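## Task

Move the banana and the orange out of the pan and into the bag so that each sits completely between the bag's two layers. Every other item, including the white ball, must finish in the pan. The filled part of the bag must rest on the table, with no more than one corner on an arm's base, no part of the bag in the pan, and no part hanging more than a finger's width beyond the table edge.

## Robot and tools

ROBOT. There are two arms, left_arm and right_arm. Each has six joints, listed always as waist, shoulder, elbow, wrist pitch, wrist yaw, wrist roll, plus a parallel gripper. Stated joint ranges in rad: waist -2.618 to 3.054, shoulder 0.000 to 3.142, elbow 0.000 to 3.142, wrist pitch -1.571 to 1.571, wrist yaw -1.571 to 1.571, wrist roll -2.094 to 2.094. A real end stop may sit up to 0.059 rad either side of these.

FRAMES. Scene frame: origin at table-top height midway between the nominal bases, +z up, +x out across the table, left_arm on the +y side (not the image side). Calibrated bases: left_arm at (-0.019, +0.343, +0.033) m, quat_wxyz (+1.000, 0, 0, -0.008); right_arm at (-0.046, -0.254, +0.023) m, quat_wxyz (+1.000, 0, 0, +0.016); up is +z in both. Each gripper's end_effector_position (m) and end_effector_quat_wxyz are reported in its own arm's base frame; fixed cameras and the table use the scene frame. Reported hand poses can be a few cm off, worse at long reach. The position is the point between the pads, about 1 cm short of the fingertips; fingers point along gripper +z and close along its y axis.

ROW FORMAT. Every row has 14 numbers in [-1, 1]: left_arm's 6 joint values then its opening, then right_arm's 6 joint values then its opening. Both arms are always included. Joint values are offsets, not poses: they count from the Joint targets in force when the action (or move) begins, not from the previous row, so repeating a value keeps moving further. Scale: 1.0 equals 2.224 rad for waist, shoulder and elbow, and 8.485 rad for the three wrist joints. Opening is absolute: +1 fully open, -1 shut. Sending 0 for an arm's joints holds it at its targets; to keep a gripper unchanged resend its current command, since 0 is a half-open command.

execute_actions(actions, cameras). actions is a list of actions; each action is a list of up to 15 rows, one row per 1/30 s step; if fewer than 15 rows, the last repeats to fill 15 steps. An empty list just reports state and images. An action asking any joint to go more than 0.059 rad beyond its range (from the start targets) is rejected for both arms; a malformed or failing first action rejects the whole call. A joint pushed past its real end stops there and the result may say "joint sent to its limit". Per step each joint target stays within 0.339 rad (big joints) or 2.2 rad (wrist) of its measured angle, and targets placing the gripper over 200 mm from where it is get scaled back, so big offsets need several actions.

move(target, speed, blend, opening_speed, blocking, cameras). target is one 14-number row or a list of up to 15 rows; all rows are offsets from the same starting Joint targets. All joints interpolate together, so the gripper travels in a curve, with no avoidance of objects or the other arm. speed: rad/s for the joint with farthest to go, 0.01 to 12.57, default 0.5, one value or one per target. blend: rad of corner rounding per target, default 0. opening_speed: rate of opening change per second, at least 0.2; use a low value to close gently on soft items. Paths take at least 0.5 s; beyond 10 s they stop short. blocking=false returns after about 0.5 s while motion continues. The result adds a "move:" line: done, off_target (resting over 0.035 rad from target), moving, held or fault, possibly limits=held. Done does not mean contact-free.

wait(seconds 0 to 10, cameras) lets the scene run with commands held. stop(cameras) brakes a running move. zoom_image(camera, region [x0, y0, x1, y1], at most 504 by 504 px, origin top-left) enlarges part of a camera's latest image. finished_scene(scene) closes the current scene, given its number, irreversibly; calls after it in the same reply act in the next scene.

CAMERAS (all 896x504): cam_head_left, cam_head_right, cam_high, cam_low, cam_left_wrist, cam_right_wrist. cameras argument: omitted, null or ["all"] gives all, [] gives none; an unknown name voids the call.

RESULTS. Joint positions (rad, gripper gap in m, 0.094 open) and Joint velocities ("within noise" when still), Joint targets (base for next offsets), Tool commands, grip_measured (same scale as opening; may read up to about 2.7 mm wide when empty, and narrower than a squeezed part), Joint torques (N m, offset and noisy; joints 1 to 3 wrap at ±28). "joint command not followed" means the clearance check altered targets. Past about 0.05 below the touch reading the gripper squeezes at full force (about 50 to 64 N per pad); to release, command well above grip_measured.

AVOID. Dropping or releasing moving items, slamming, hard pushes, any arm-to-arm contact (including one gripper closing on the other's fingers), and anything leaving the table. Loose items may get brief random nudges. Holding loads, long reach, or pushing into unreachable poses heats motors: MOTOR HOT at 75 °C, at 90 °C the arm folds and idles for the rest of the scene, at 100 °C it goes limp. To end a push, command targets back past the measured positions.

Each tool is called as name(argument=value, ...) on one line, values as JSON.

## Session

execute_actions(actions=[])

Scene clock: 0.00 s.
left_arm: end_effector_position=(+0.3944, +0.0308, +0.0949) grip_measured=+1.000 end_effector_quat_wxyz=(+0.587, -0.050, +0.806, +0.059) | right_arm: end_effector_position=(+0.3969, +0.0123, +0.0815) grip_measured=+1.000 end_effector_quat_wxyz=(+0.550, -0.013, +0.835, -0.014)
Joint positions: left_arm=[0.018 1.567 0.361 0.893 -0.137 -0.006 0.094] | right_arm=[0.058 1.557 0.408 0.741 0.063 -0.014 0.094]
Joint velocities: within noise
Joint torques (N m): no reading
Heat: left arm: 25 °C; right arm: 29 °C.
Joint targets: left_arm=[0.018 1.563 0.365 0.889 -0.137 -0.006] | right_arm=[0.058 1.547 0.419 0.755 0.063 -0.014]
Tool commands: left_gripper/opening=+1.0 right_gripper/opening=+1.0

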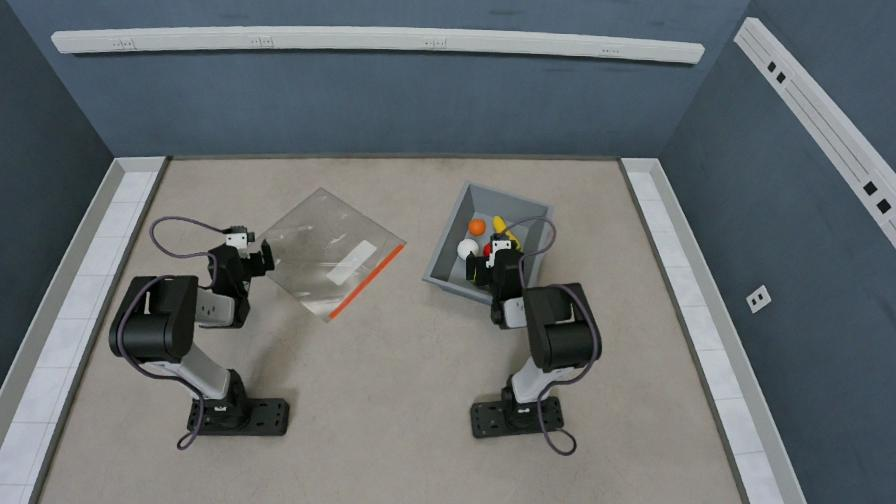

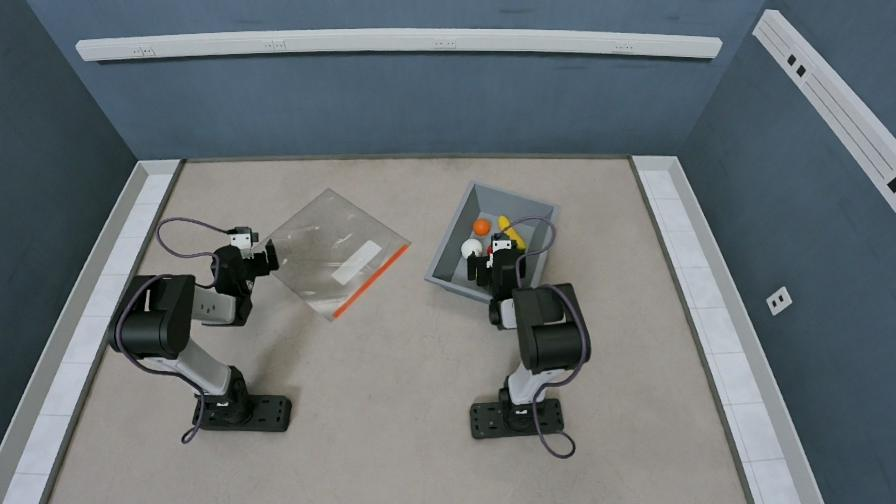

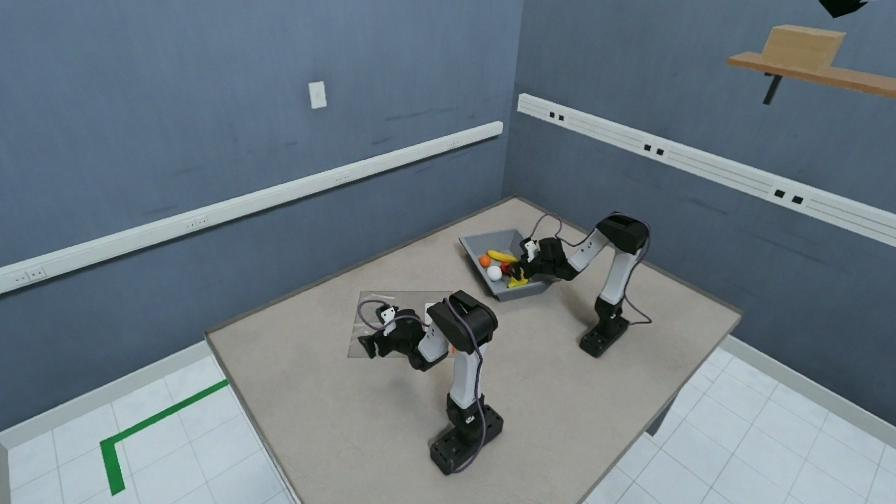

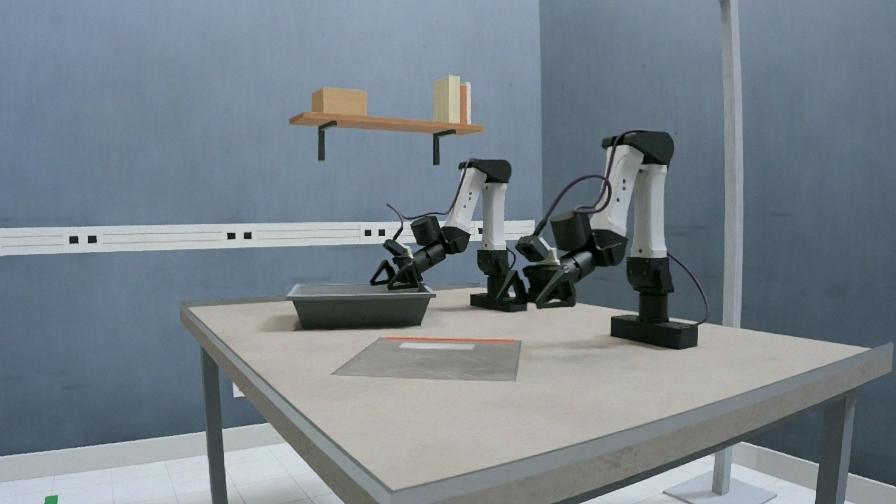

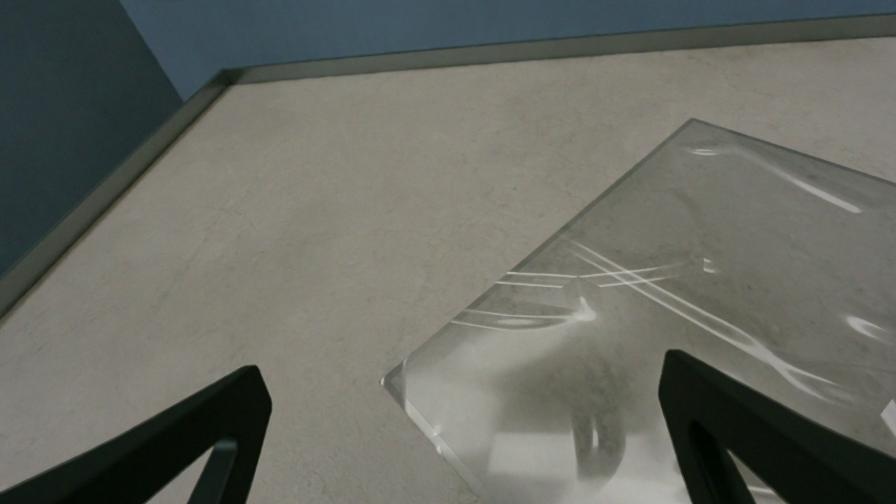

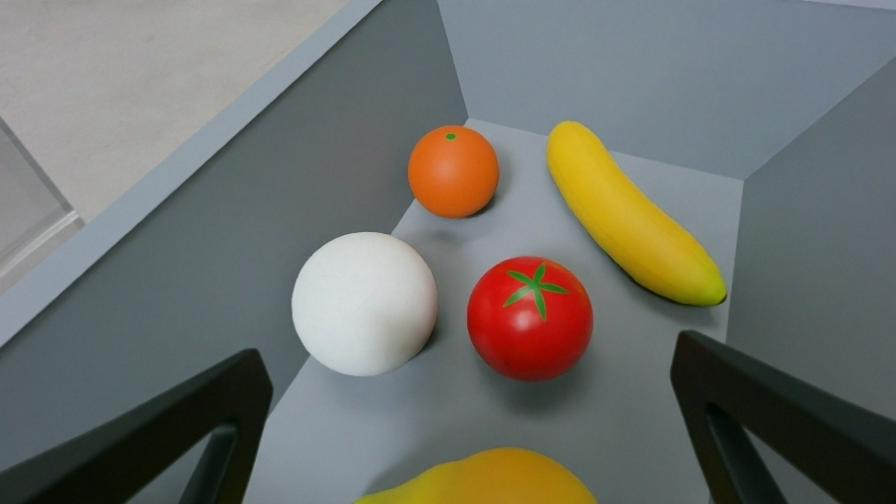

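move(target=[-0.2999,0.0692,0.379,-0.1625,0.01615,0.0007,0,0,0,0,0,0,0,1], speed=0.9, opening_speed=1, cameras=["cam_left_wrist","cam_head_left","cam_right_wrist"])

Scene clock: 4.07 s.
left_arm: end_effector_position=(+0.3461, -0.2593, +0.1020) grip_measured=+0.001 end_effector_quat_wxyz=(+0.274, +0.300, +0.910, -0.086) | right_arm: end_effector_position=(+0.3969, +0.0123, +0.0815) grip_measured=+1.000 end_effector_quat_wxyz=(+0.550, -0.013, +0.835, -0.014)
Joint positions: left_arm=[-0.649 1.701 1.188 -0.476 -0.014 -0.006 0.047] | right_arm=[0.058 1.557 0.408 0.741 0.063 -0.014 0.094]
Joint velocities: within noise
Joint torques (N m): left_arm=[0.17 -6.87 9.88 1.49 0.13 -0.01] | right_arm=[0.03 -6.09 6.43 2.02 -0.01 0.04]
Heat: left arm: 26 °C; right arm: 30 °C.
Joint targets: left_arm=[-0.649 1.717 1.209 -0.490 0.000 0.000] | right_arm=[0.058 1.547 0.419 0.755 0.063 -0.014]
move: done
Images, in order (width x height): cam_head_left 896x504, cam_left_wrist 896x504, cam_right_wrist 896x504.

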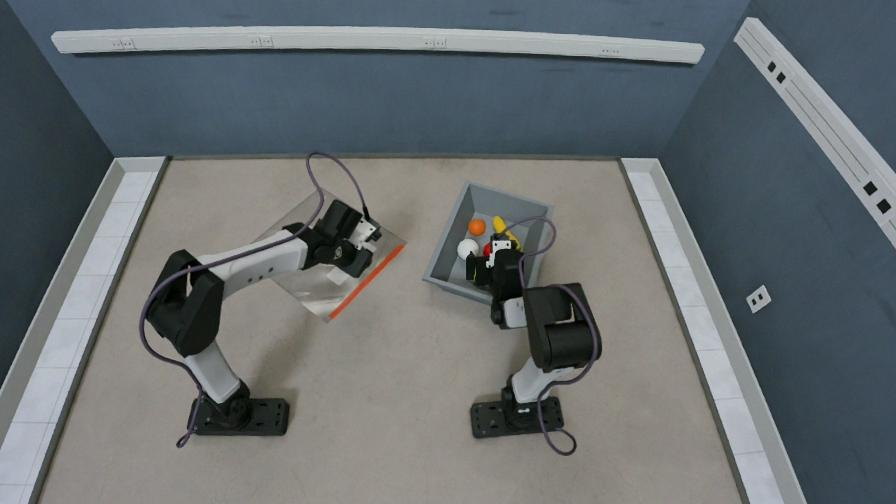

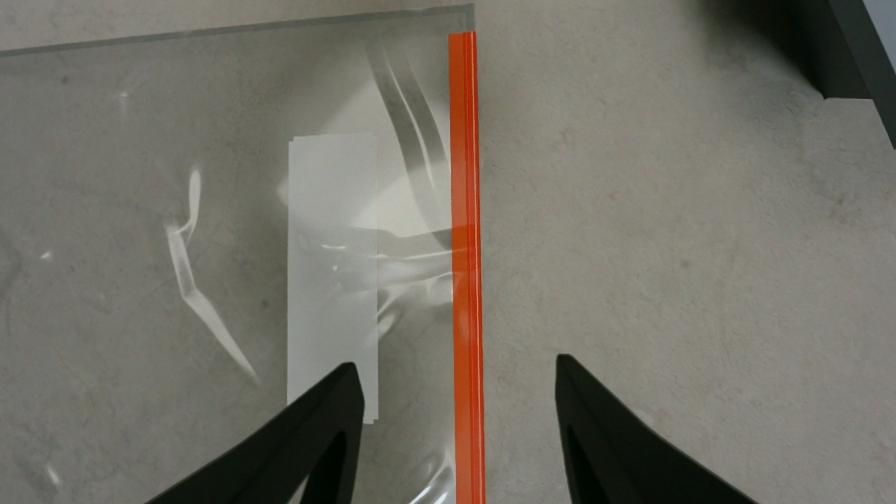

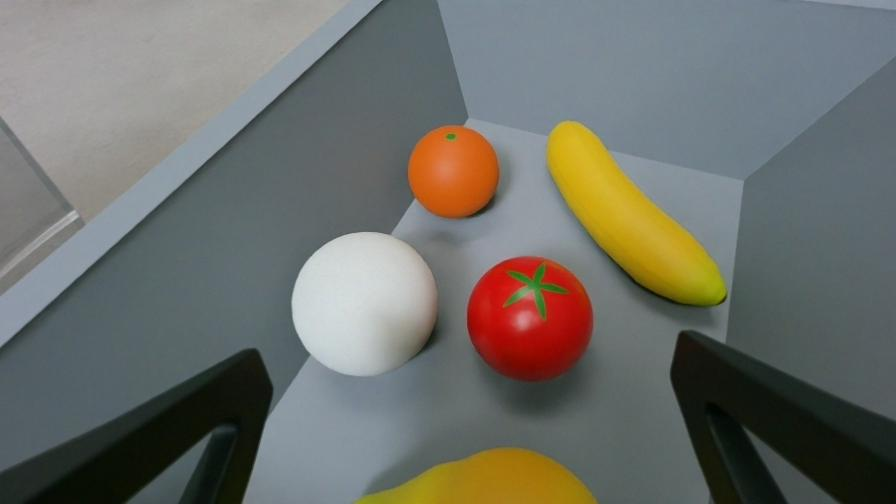

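move(target=[[0.0139,0.2851,0.3916,-0.0965,0,0,-0.3,0,0,0,0,0,0,1],[0.0139,0.2981,0.3246,-0.0754,0,0,-0.3,0,0,0,0,0,0,1]], speed=0.7, cameras=["cam_left_wrist","cam_low"])

Scene clock: 8.20 s.
left_arm: end_effector_position=(+0.3709, -0.2642, +0.0026) grip_measured=-0.298 end_effector_quat_wxyz=(-0.001, +0.304, +0.953, +0.007) | right_arm: end_effector_position=(+0.3969, +0.0123, +0.0815) grip_measured=+1.000 end_effector_quat_wxyz=(+0.550, -0.013, +0.835, -0.014)
Joint positions: left_arm=[-0.624 2.371 1.935 -1.141 -0.014 -0.006 0.033] | right_arm=[0.058 1.557 0.408 0.741 0.063 -0.014 0.094]
Joint velocities: within noise
Joint torques (N m): left_arm=[0.72 -11.85 6.42 0.52 0.13 0] | right_arm=[0.01 -6.08 6.43 2.02 -0.01 0.05]
Heat: left arm: 27 °C; right arm: 30 °C.
Joint targets: left_arm=[-0.618 2.380 1.931 -1.130 0.000 0.000] | right_arm=[0.058 1.547 0.419 0.755 0.063 -0.014]
move: done
Images, in order (width x height): cam_low 896x504, cam_left_wrist 896x504.

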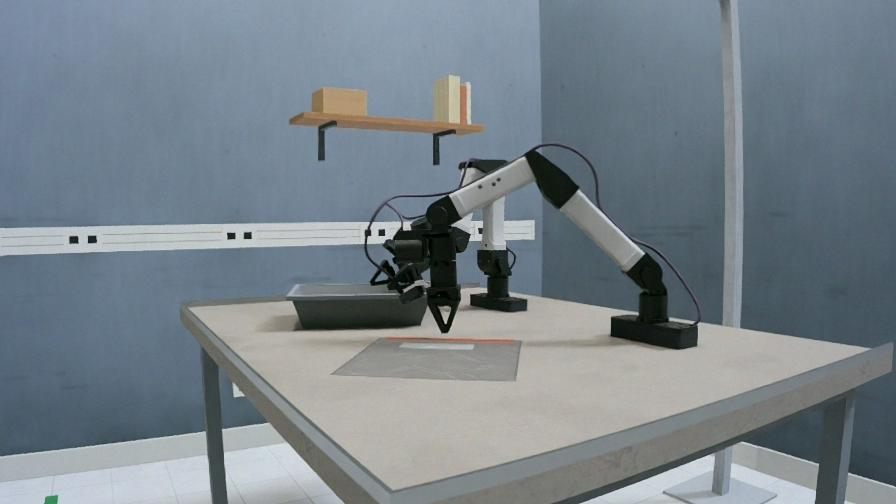

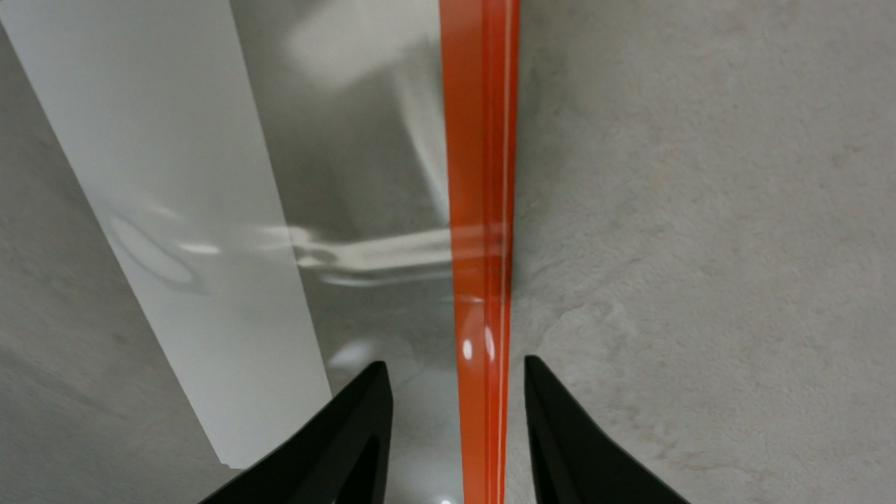

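move(target=[[0.0099,0.0099,-0.0189,0.0075,0,0,-0.3,0,0,0,0,0,0,1]], speed=0.15, cameras=["cam_left_wrist"])

move(target=[[0,0.0054,-0.0094,0.0038,0,0,-0.3,0,0,0,0,0,0,1]], speed=0.08, cameras=["cam_left_wrist"])

Scene clock: 21.83 s.
left_arm: end_effector_position=(+0.3797, -0.2572, -0.0113) grip_measured=-0.298 end_effector_quat_wxyz=(+0.007, +0.293, +0.956, +0.005) | right_arm: end_effector_position=(+0.3969, +0.0123, +0.0815) grip_measured=+1.000 end_effector_quat_wxyz=(+0.550, -0.013, +0.835, -0.014)
Joint positions: left_arm=[-0.601 2.382 1.898 -1.077 -0.014 -0.006 0.033] | right_arm=[0.058 1.557 0.408 0.741 0.063 -0.014 0.094]
Joint velocities: within noise
Joint torques (N m): left_arm=[0.62 -11.04 5.93 0.52 0.13 0.01] | right_arm=[0.03 -6.08 6.43 2.02 0 0.05]
Heat: left arm: 32 °C; right arm: 31 °C.
Joint targets: left_arm=[-0.596 2.402 1.889 -1.066 0.000 0.000] | right_arm=[0.058 1.547 0.419 0.755 0.063 -0.014]
move: done
Images, in order (width x height): cam_left_wrist 896x504.

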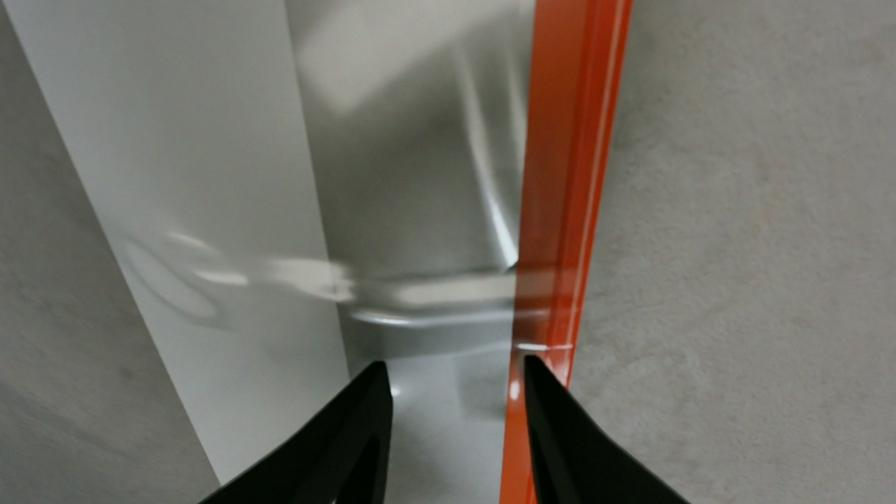

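Scene clock: 22.53 s.
left_arm: end_effector_position=(+0.3799, -0.2574, -0.0150) grip_measured=-0.299 end_effector_quat_wxyz=(+0.008, +0.293, +0.956, +0.005) | right_arm: end_effector_position=(+0.3969, +0.0123, +0.0815) grip_measured=+1.000 end_effector_quat_wxyz=(+0.550, -0.013, +0.835, -0.014)
Joint positions: left_arm=[-0.601 2.384 1.886 -1.06 -0.014 -0.006 0.033] | right_arm=[0.058 1.557 0.408 0.741 0.063 -0.014 0.094]
Joint velocities: within noise
Joint torques (N m): left_arm=[0.61 -10.25 5.07 0.73 0.13 0.01] | right_arm=[0.05 -6.08 6.42 2.03 0 0.04]
Heat: left arm: 32 °C; right arm: 31 °C.
Joint targets: left_arm=[-0.596 2.414 1.868 -1.034 0.000 0.000] | right_arm=[0.058 1.547 0.419 0.755 0.063 -0.014]
move: done
Images, in order (width x height): cam_left_wrist 896x504.

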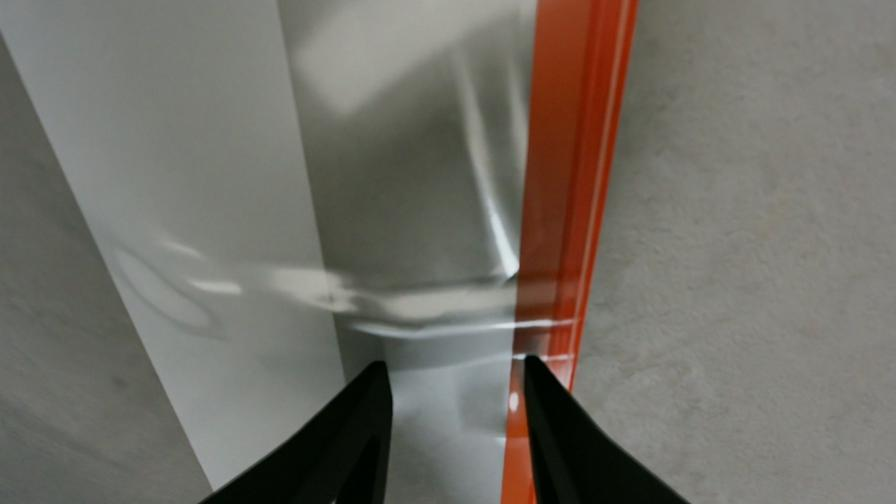

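move(target=[[0,0.0054,-0.0094,0.0038,0,0,-0.3,0,0,0,0,0,0,1]], speed=0.08, cameras=["cam_left_wrist"])

Scene clock: 23.40 s.
left_arm: end_effector_position=(+0.3798, -0.2573, -0.0164) grip_measured=-0.299 end_effector_quat_wxyz=(+0.009, +0.293, +0.956, +0.005) | right_arm: end_effector_position=(+0.3969, +0.0123, +0.0815) grip_measured=+1.000 end_effector_quat_wxyz=(+0.550, -0.013, +0.835, -0.014)
Joint positions: left_arm=[-0.601 2.384 1.88 -1.053 -0.014 -0.006 0.033] | right_arm=[0.058 1.557 0.408 0.741 0.063 -0.014 0.094]
Joint velocities: within noise
Joint torques (N m): left_arm=[0.58 -9.28 3.55 1.02 0.14 0] | right_arm=[0.02 -6.08 6.42 2.03 -0.01 0.05]
Heat: left arm: 32 °C; right arm: 31 °C.
Joint targets: left_arm=[-0.596 2.426 1.847 -1.002 0.000 0.000] | right_arm=[0.058 1.547 0.419 0.755 0.063 -0.014]
move: off_target (left_arm); left_arm: the wrist pitch is farthest, 0.052 rad from its target
Images, in order (width x height): cam_left_wrist 896x504.

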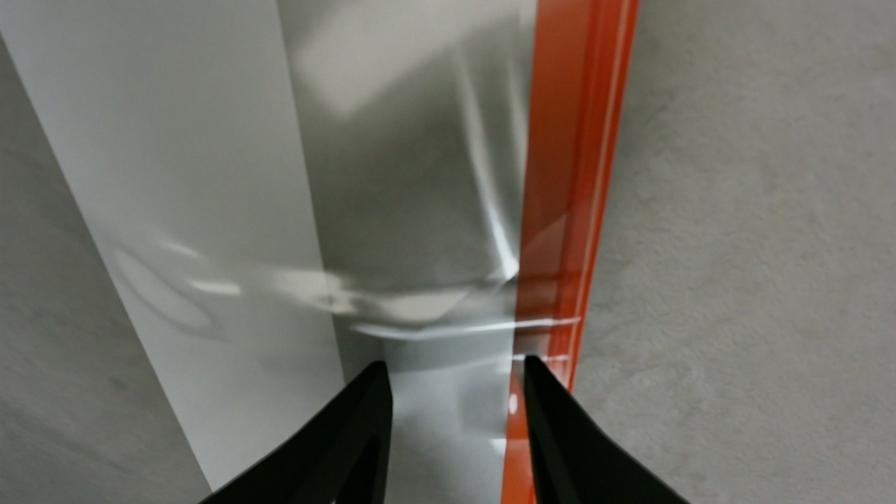

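move(target=[[0,0,0,0,0,0,-1,0,0,0,0,0,0,1]], opening_speed=0.4, cameras=["cam_left_wrist"])

Scene clock: 25.63 s.
left_arm: end_effector_position=(+0.3788, -0.2615, -0.0167) grip_measured=-0.985 end_effector_quat_wxyz=(+0.008, +0.293, +0.956, -0.008) | right_arm: end_effector_position=(+0.3969, +0.0123, +0.0815) grip_measured=+1.000 end_effector_quat_wxyz=(+0.550, -0.013, +0.835, -0.014)
Joint positions: left_arm=[-0.601 2.384 1.879 -1.046 0.009 -0.006 0.001] | right_arm=[0.058 1.557 0.408 0.741 0.063 -0.014 0.094]
Joint velocities: within noise
Joint torques (N m): left_arm=[0.61 -9.31 3.69 0.95 -0.07 0.01] | right_arm=[0.03 -6.08 6.43 2.02 -0.01 0.04]
Heat: left arm: 32 °C; right arm: 32 °C.
Joint targets: left_arm=[-0.596 2.426 1.847 -1.002 0.000 0.000] | right_arm=[0.058 1.547 0.419 0.755 0.063 -0.014]
move: off_target (left_arm); left_arm: the wrist pitch is farthest, 0.044 rad from its target
Images, in order (width x height): cam_left_wrist 896x504.

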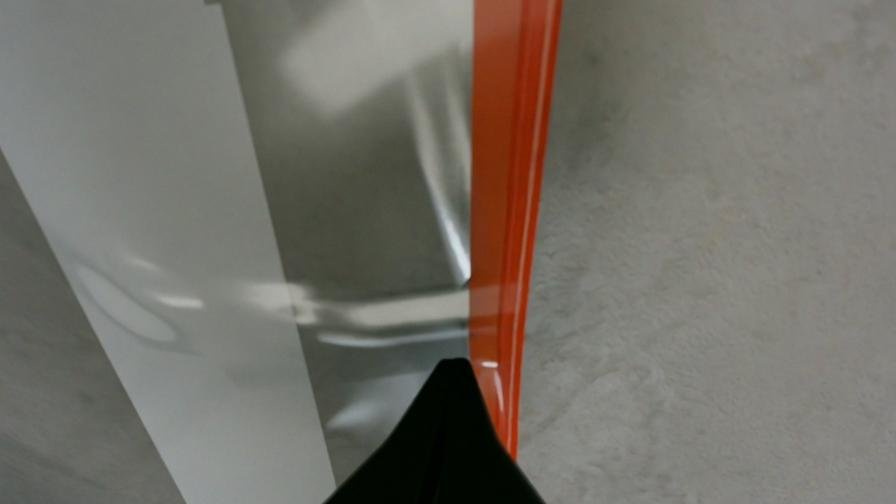

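move(target=[[0,-0.0162,0.0283,-0.0114,0,0,-1,0,0,0,0,0,0,1]], speed=0.15, cameras=["cam_left_wrist"])

Scene clock: 27.00 s.
left_arm: end_effector_position=(+0.3730, -0.2575, -0.0144) grip_measured=-0.985 end_effector_quat_wxyz=(-0.006, +0.293, +0.956, -0.003) | right_arm: end_effector_position=(+0.3969, +0.0123, +0.0815) grip_measured=+1.000 end_effector_quat_wxyz=(+0.550, -0.013, +0.835, -0.014)
Joint positions: left_arm=[-0.601 2.384 1.889 -1.086 0.009 -0.006 0.001] | right_arm=[0.058 1.557 0.408 0.741 0.063 -0.014 0.094]
Joint velocities: within noise
Joint torques (N m): left_arm=[0.59 -12.01 8.85 0.23 -0.08 0.01] | right_arm=[0.03 -6.09 6.43 2.03 -0.01 0.04]
Heat: left arm: 32 °C; right arm: 32 °C.
Joint targets: left_arm=[-0.596 2.390 1.910 -1.098 0.000 0.000] | right_arm=[0.058 1.547 0.419 0.755 0.063 -0.014]
move: done
Images, in order (width x height): cam_left_wrist 896x504.

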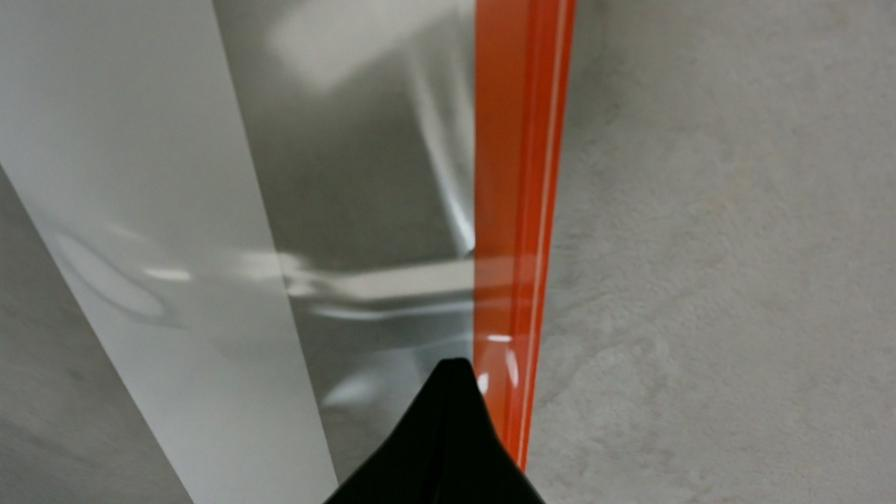

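zoom_image(camera="cam_left_wrist", region=[400, 220, 620, 480])

Scaled by 1.938 from the camera's 896x504 image, which has a finer 1280x720 frame.

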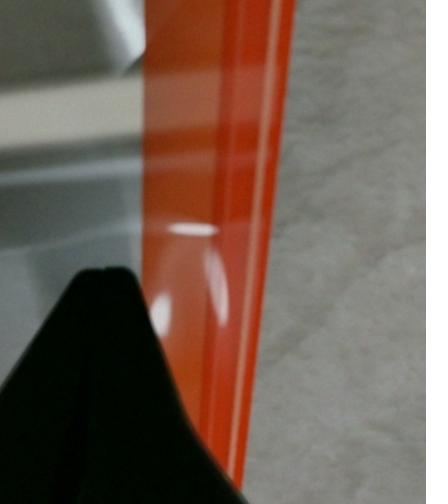

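move(target=[[0,-0.0076,0.0139,-0.0057,0,0,-1,0,0,0,0,0,0,1],[-0.0063,-0.0076,0.0139,-0.0057,0,0,0,0,0,0,0,0,0,1],[-0.0063,0.0162,-0.0283,0.0113,0,0,0,0,0,0,0,0,0,1]], speed=[0.3,0.3,0.1], cameras=["cam_left_wrist"])

Scene clock: 31.53 s.
left_arm: end_effector_position=(+0.3764, -0.2606, -0.0171) grip_measured=-0.001 end_effector_quat_wxyz=(+0.004, +0.294, +0.956, -0.004) | right_arm: end_effector_position=(+0.3969, +0.0123, +0.0815) grip_measured=+1.000 end_effector_quat_wxyz=(+0.550, -0.013, +0.835, -0.014)
Joint positions: left_arm=[-0.604 2.385 1.88 -1.056 0.005 -0.006 0.047] | right_arm=[0.058 1.557 0.408 0.741 0.063 -0.014 0.094]
Joint velocities: within noise
Joint torques (N m): left_arm=[-0.24 -9.36 3.62 1.03 -0.04 0.01] | right_arm=[0.03 -6.09 6.43 2.03 -0.01 0.05]
Heat: left arm: 33 °C; right arm: 32 °C.
Joint targets: left_arm=[-0.610 2.426 1.847 -1.002 0.000 0.000] | right_arm=[0.058 1.547 0.419 0.755 0.063 -0.014]
move: off_target (left_arm); left_arm: the wrist pitch is farthest, 0.054 rad from its target
Images, in order (width x height): cam_left_wrist 896x504.

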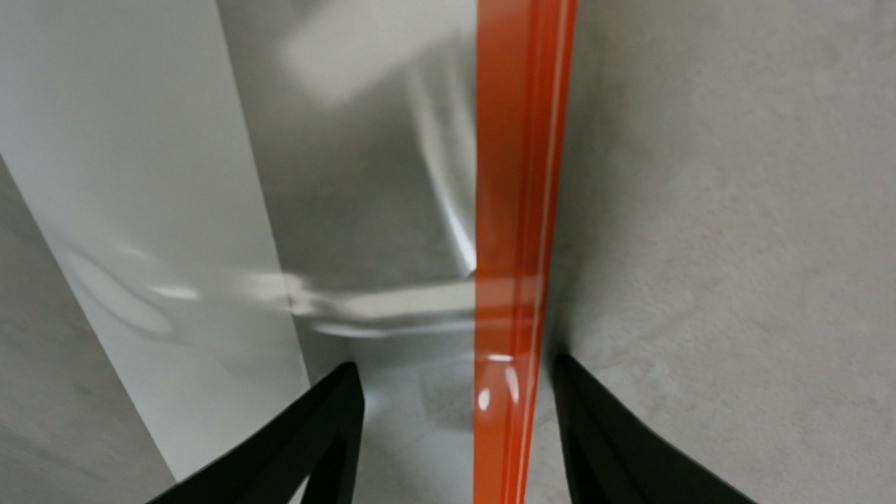

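Straddling nicely. Close slowly.

move(target=[[0,0,0,0,0,0,-0.5,0,0,0,0,0,0,1]], opening_speed=0.4, cameras=["cam_left_wrist"])

move(target=[[0,0,0,0,0,0,-1,0,0,0,0,0,0,1]], opening_speed=0.4, cameras=["cam_left_wrist"])

Scene clock: 33.17 s.
left_arm: end_effector_position=(+0.3798, -0.2602, -0.0171) grip_measured=-0.498 end_effector_quat_wxyz=(+0.011, +0.294, +0.956, +0.001) | right_arm: end_effector_position=(+0.3969, +0.0123, +0.0815) grip_measured=+1.000 end_effector_quat_wxyz=(+0.550, -0.013, +0.835, -0.014)
Joint positions: left_arm=[-0.604 2.385 1.88 -1.045 -0.008 -0.006 0.024] | right_arm=[0.058 1.557 0.408 0.741 0.063 -0.014 0.094]
Joint velocities: within noise
Joint torques (N m): left_arm=[-0.27 -9.36 3.62 0.93 0.06 0.02] | right_arm=[0.02 -6.11 6.43 2.02 -0.01 0.04]
Heat: left arm: 33 °C; right arm: 32 °C.
Joint targets: left_arm=[-0.610 2.426 1.847 -1.003 0.000 0.000] | right_arm=[0.058 1.547 0.419 0.755 0.063 -0.014]
move: off_target (left_arm); left_arm: the wrist pitch is farthest, 0.043 rad from its target
Images, in order (width x height): cam_left_wrist 896x504.

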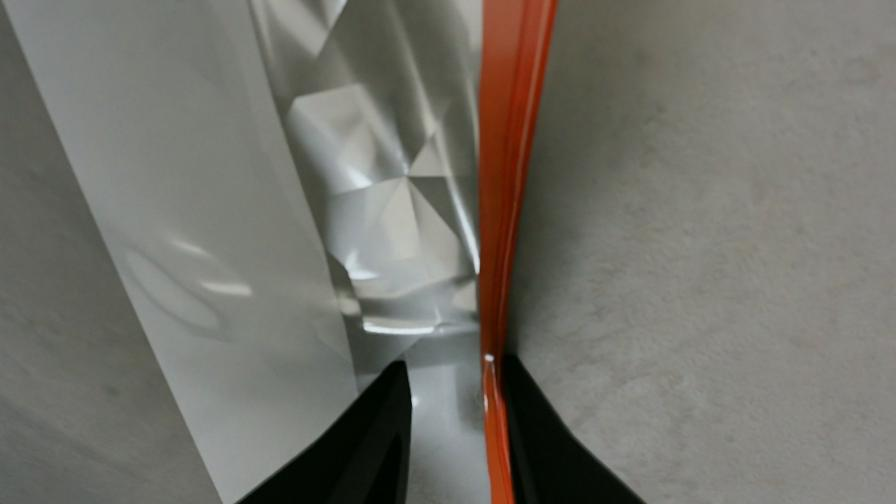

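Scene clock: 34.63 s.
left_arm: end_effector_position=(+0.3827, -0.2588, -0.0170) grip_measured=-0.983 end_effector_quat_wxyz=(+0.016, +0.294, +0.956, +0.008) | right_arm: end_effector_position=(+0.3969, +0.0123, +0.0815) grip_measured=+1.000 end_effector_quat_wxyz=(+0.550, -0.013, +0.835, -0.014)
Joint positions: left_arm=[-0.604 2.385 1.88 -1.039 -0.025 -0.006 0.001] | right_arm=[0.058 1.557 0.408 0.741 0.063 -0.014 0.094]
Joint velocities: within noise
Joint torques (N m): left_arm=[-0.27 -9.46 3.62 0.89 0.23 0] | right_arm=[0.02 -6.09 6.45 2.02 -0.01 0.04]
Heat: left arm: 33 °C; right arm: 32 °C.
Joint targets: left_arm=[-0.610 2.426 1.847 -1.002 0.000 0.000] | right_arm=[0.058 1.547 0.419 0.755 0.063 -0.014]
move: off_target (left_arm); left_arm: the shoulder is farthest, 0.041 rad from its target
Images, in order (width x height): cam_left_wrist 896x504.

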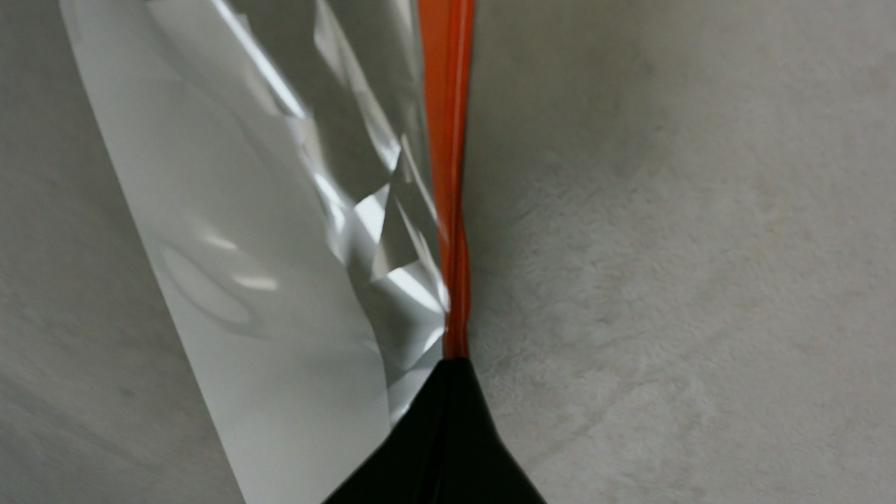

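move(target=[[0,-0.0337,0.1048,-0.0362,0,0,-1,0,0,0,0,0,0,1]], speed=0.2, cameras=["cam_left_wrist","cam_head_right","cam_right_wrist"])

Scene clock: 37.07 s.
left_arm: end_effector_position=(+0.3726, -0.2535, +0.0280) grip_measured=-0.984 end_effector_quat_wxyz=(-0.022, +0.294, +0.955, +0.016) | right_arm: end_effector_position=(+0.3969, +0.0123, +0.0815) grip_measured=+1.000 end_effector_quat_wxyz=(+0.550, -0.013, +0.835, -0.014)
Joint positions: left_arm=[-0.604 2.385 2.06 -1.297 -0.017 -0.006 0.001] | right_arm=[0.058 1.557 0.408 0.741 0.063 -0.014 0.094]
Joint velocities: within noise
Joint torques (N m): left_arm=[-0.27 -15.24 8.81 0.12 0.15 0.02] | right_arm=[0.05 -6.09 6.45 2.02 -0.01 0.04]
Heat: left arm: 33 °C; right arm: 32 °C.
Joint targets: left_arm=[-0.610 2.351 2.080 -1.310 0.000 0.000] | right_arm=[0.058 1.547 0.419 0.755 0.063 -0.014]
move: done
Images, in order (width x height): cam_head_right 896x504, cam_left_wrist 896x504, cam_right_wrist 896x504.

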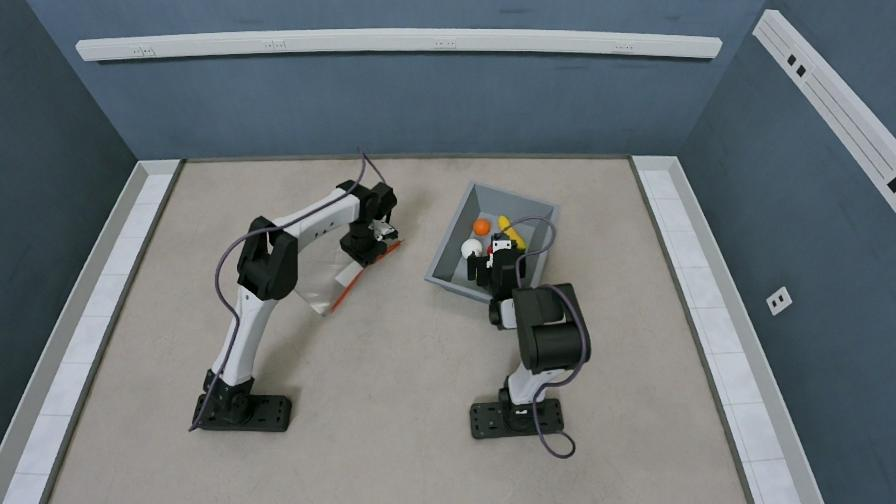

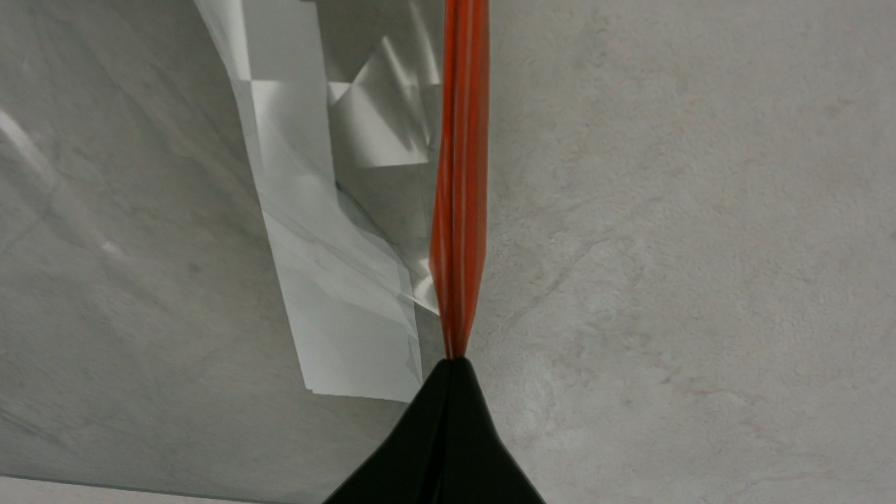

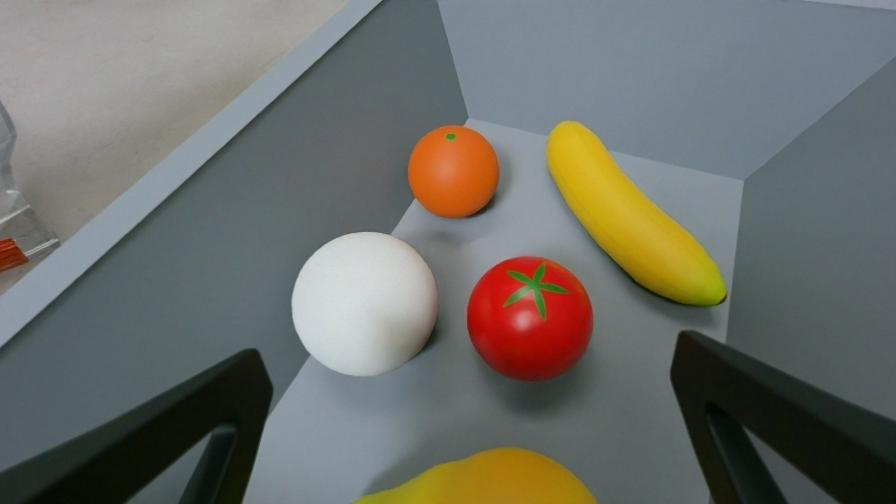

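move(target=[[0,0,0,0,0,0,-1,0,-0.1529,0,0,0,0,0],[0,0,0,0,0,0,-1,0.2752,-0.0607,-0.1259,0.0154,-0.0074,0.0016,0]], speed=0.7, blend=[0.15,0], opening_speed=1, cameras=["cam_right_wrist","cam_low"])

Scene clock: 39.87 s.
left_arm: end_effector_position=(+0.3724, -0.2534, +0.0280) grip_measured=-0.984 end_effector_quat_wxyz=(-0.022, +0.294, +0.955, +0.016) | right_arm: end_effector_position=(+0.2637, +0.2040, +0.0617) grip_measured=+0.001 end_effector_quat_wxyz=(+0.523, -0.273, +0.789, +0.174)
Joint positions: left_arm=[-0.604 2.385 2.06 -1.298 -0.017 -0.006 0.001] | right_arm=[0.663 1.406 0.139 0.863 0.009 -0.008 0.047]
Joint velocities: within noise
Joint torques (N m): left_arm=[-0.28 -15.32 8.8 0.15 0.15 0.01] | right_arm=[0.73 -2.8 4.85 2.12 -0.1 0.11]
Heat: left arm: 35 °C; right arm: 32 °C.
Joint targets: left_arm=[-0.610 2.351 2.080 -1.310 0.000 0.000] | right_arm=[0.670 1.412 0.138 0.885 0.000 -0.001]
move: done
Images, in order (width x height): cam_low 896x504, cam_right_wrist 896x504.

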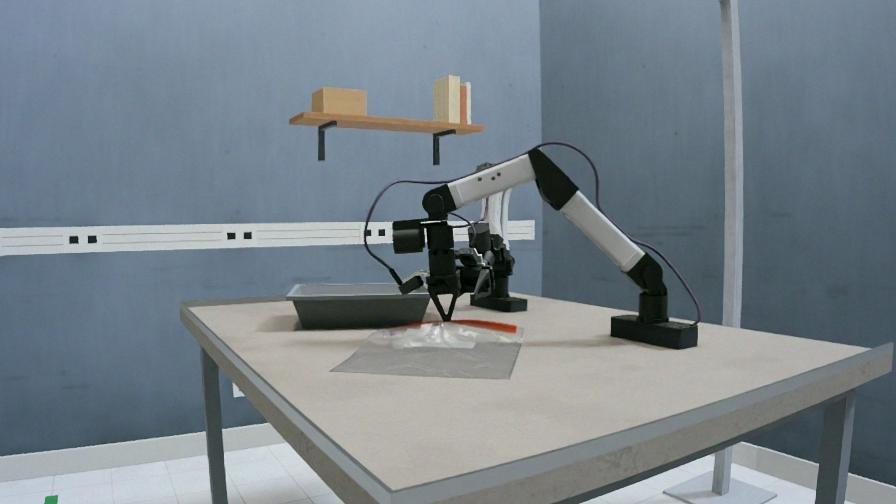

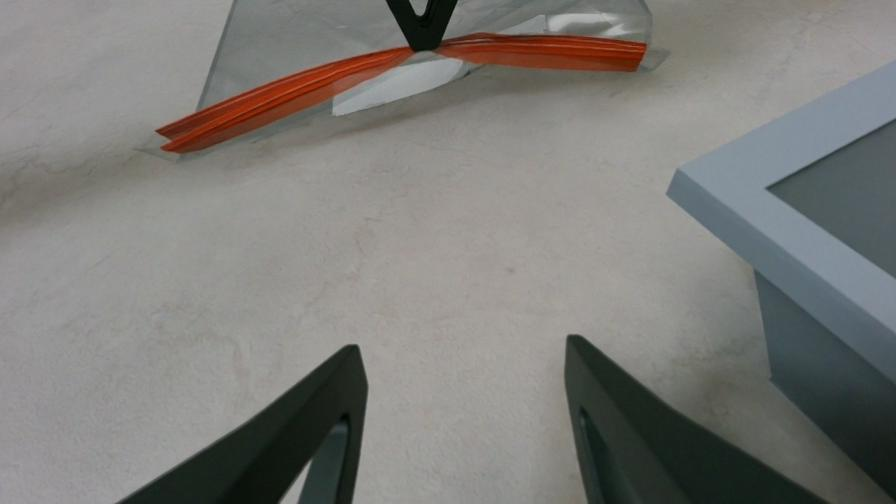

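zoom_image(camera="cam_right_wrist", region=[120, 0, 420, 180])

zoom_image(camera="cam_right_wrist", region=[380, 0, 680, 130])

Scaled by 1.680 from the camera's 896x504 image, which has a finer 1280x720 frame.

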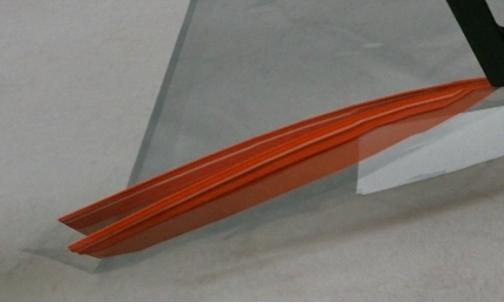

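Scaled by 1.680 from the camera's 896x504 image, which has a finer 1280x720 frame.

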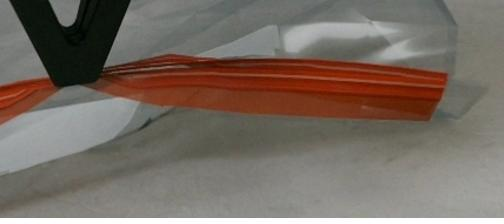

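zoom_image(camera="cam_low", region=[320, 280, 540, 390])

execute_actions(actions=[], cameras=["cam_left_wrist"])

zoom_image(camera="cam_left_wrist", region=[400, 200, 520, 370])

zoom_image(camera="cam_left_wrist", region=[400, 0, 520, 200])

Scaled by 2.291 from the camera's 896x504 image, which has a finer 1280x720 frame.

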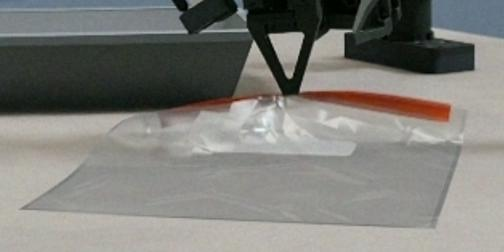

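Scene clock: 41.03 s.
left_arm: end_effector_position=(+0.3724, -0.2534, +0.0280) grip_measured=-0.984 end_effector_quat_wxyz=(-0.022, +0.294, +0.955, +0.016) | right_arm: end_effector_position=(+0.2638, +0.2041, +0.0618) grip_measured=+0.001 end_effector_quat_wxyz=(+0.523, -0.272, +0.788, +0.174)
Joint positions: left_arm=[-0.604 2.385 2.06 -1.298 -0.017 -0.006 0.001] | right_arm=[0.663 1.406 0.139 0.864 0.009 -0.008 0.047]
Joint velocities: within noise
Joint torques (N m): left_arm=[-0.24 -15.3 8.8 0.14 0.14 0.02] | right_arm=[0.72 -2.8 4.85 2.11 -0.11 0.12]
Heat: left arm: 35 °C; right arm: 32 °C.
Joint targets: left_arm=[-0.610 2.351 2.080 -1.310 0.000 0.000] | right_arm=[0.670 1.412 0.138 0.885 0.000 -0.001]
Tool commands: left_gripper/opening=-1.0 right_gripper/opening=+0.0
Images, in order (width x height): cam_left_wrist 896x504.

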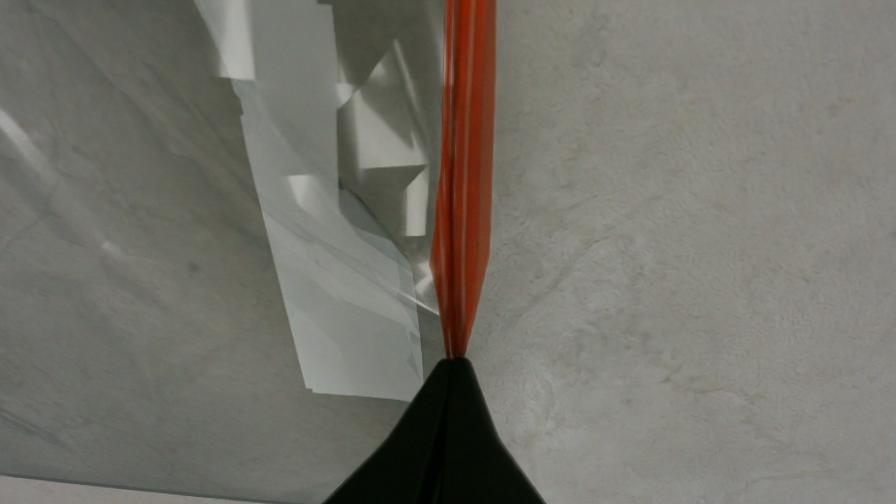

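Scaled by 2.965 from the camera's 896x504 image, which has a finer 1280x720 frame.

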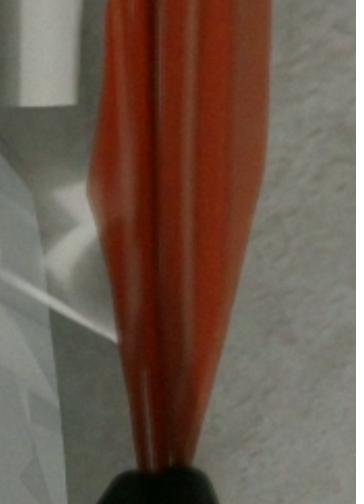

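Scaled by 2.520 from the camera's 896x504 image, which has a finer 1280x720 frame.

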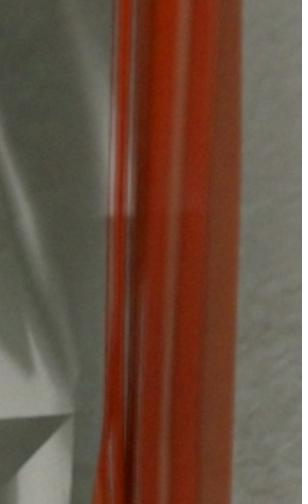

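move(target=[[0,0.009,0.1052,-0.0251,0,0,-1,0,0,0,0,0,0,0]], speed=0.25, cameras=["cam_right_wrist","cam_left_wrist","cam_low"])

Scene clock: 43.43 s.
left_arm: end_effector_position=(+0.3754, -0.2555, +0.0868) grip_measured=-0.984 end_effector_quat_wxyz=(-0.012, +0.294, +0.956, +0.012) | right_arm: end_effector_position=(+0.2638, +0.2041, +0.0618) grip_measured=+0.001 end_effector_quat_wxyz=(+0.523, -0.272, +0.788, +0.174)
Joint positions: left_arm=[-0.604 2.385 2.295 -1.51 -0.016 -0.006 0.001] | right_arm=[0.663 1.406 0.139 0.864 0.009 -0.008 0.047]
Joint velocities: within noise
Joint torques (N m): left_arm=[-0.29 -13.68 8.76 0.2 0.16 0.01] | right_arm=[0.73 -2.81 4.86 2.11 -0.11 0.11]
Heat: left arm: 36 °C; right arm: 32 °C.
Joint targets: left_arm=[-0.610 2.371 2.314 -1.523 0.000 0.000] | right_arm=[0.670 1.412 0.138 0.885 0.000 -0.001]
move: done
Images, in order (width x height): cam_low 896x504, cam_left_wrist 896x504, cam_right_wrist 896x504.

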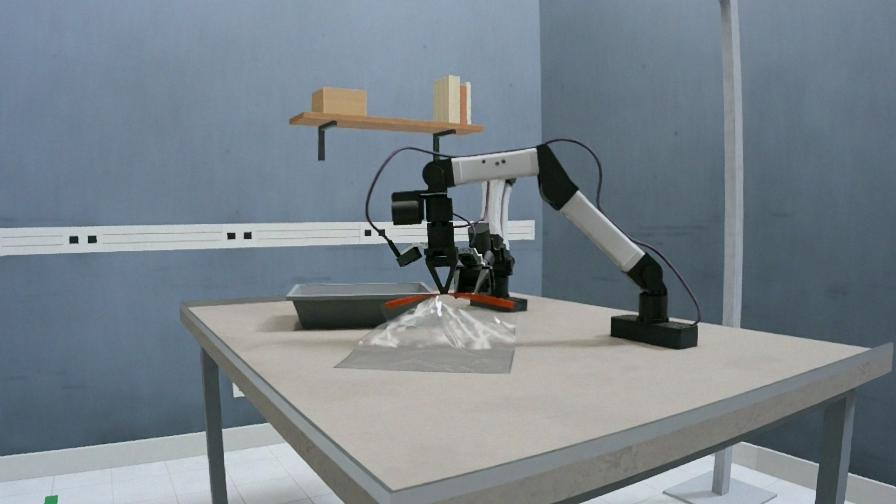

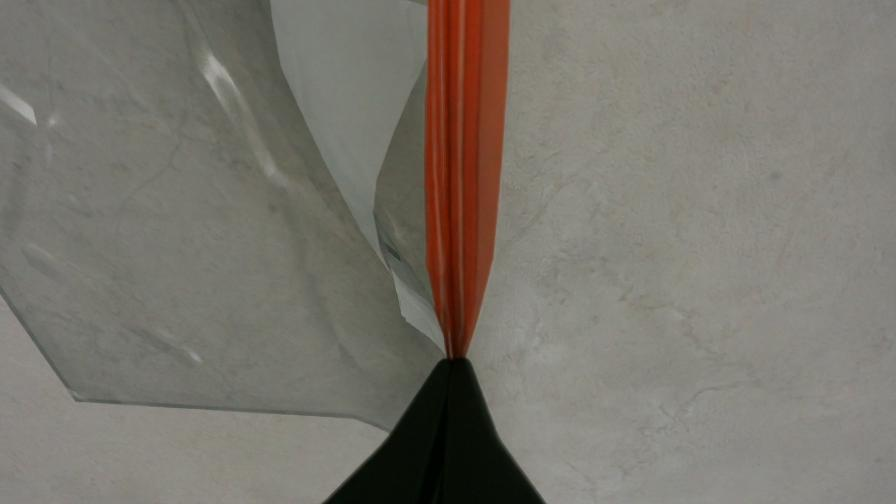

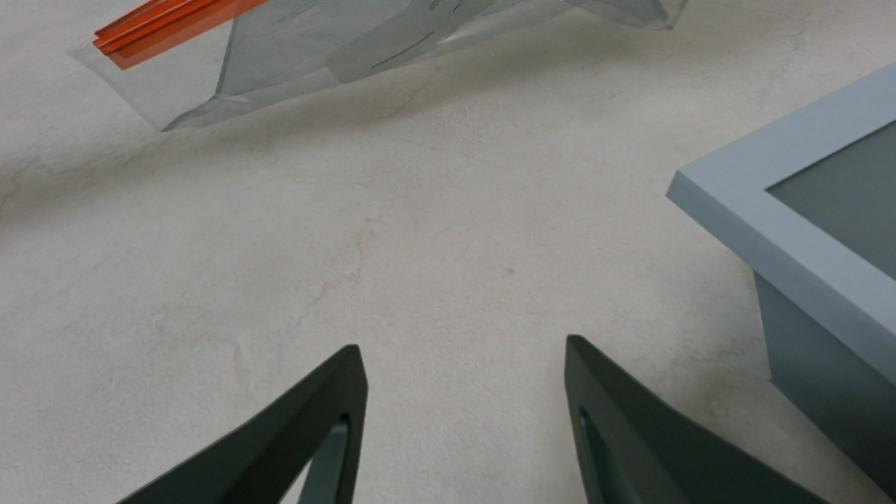

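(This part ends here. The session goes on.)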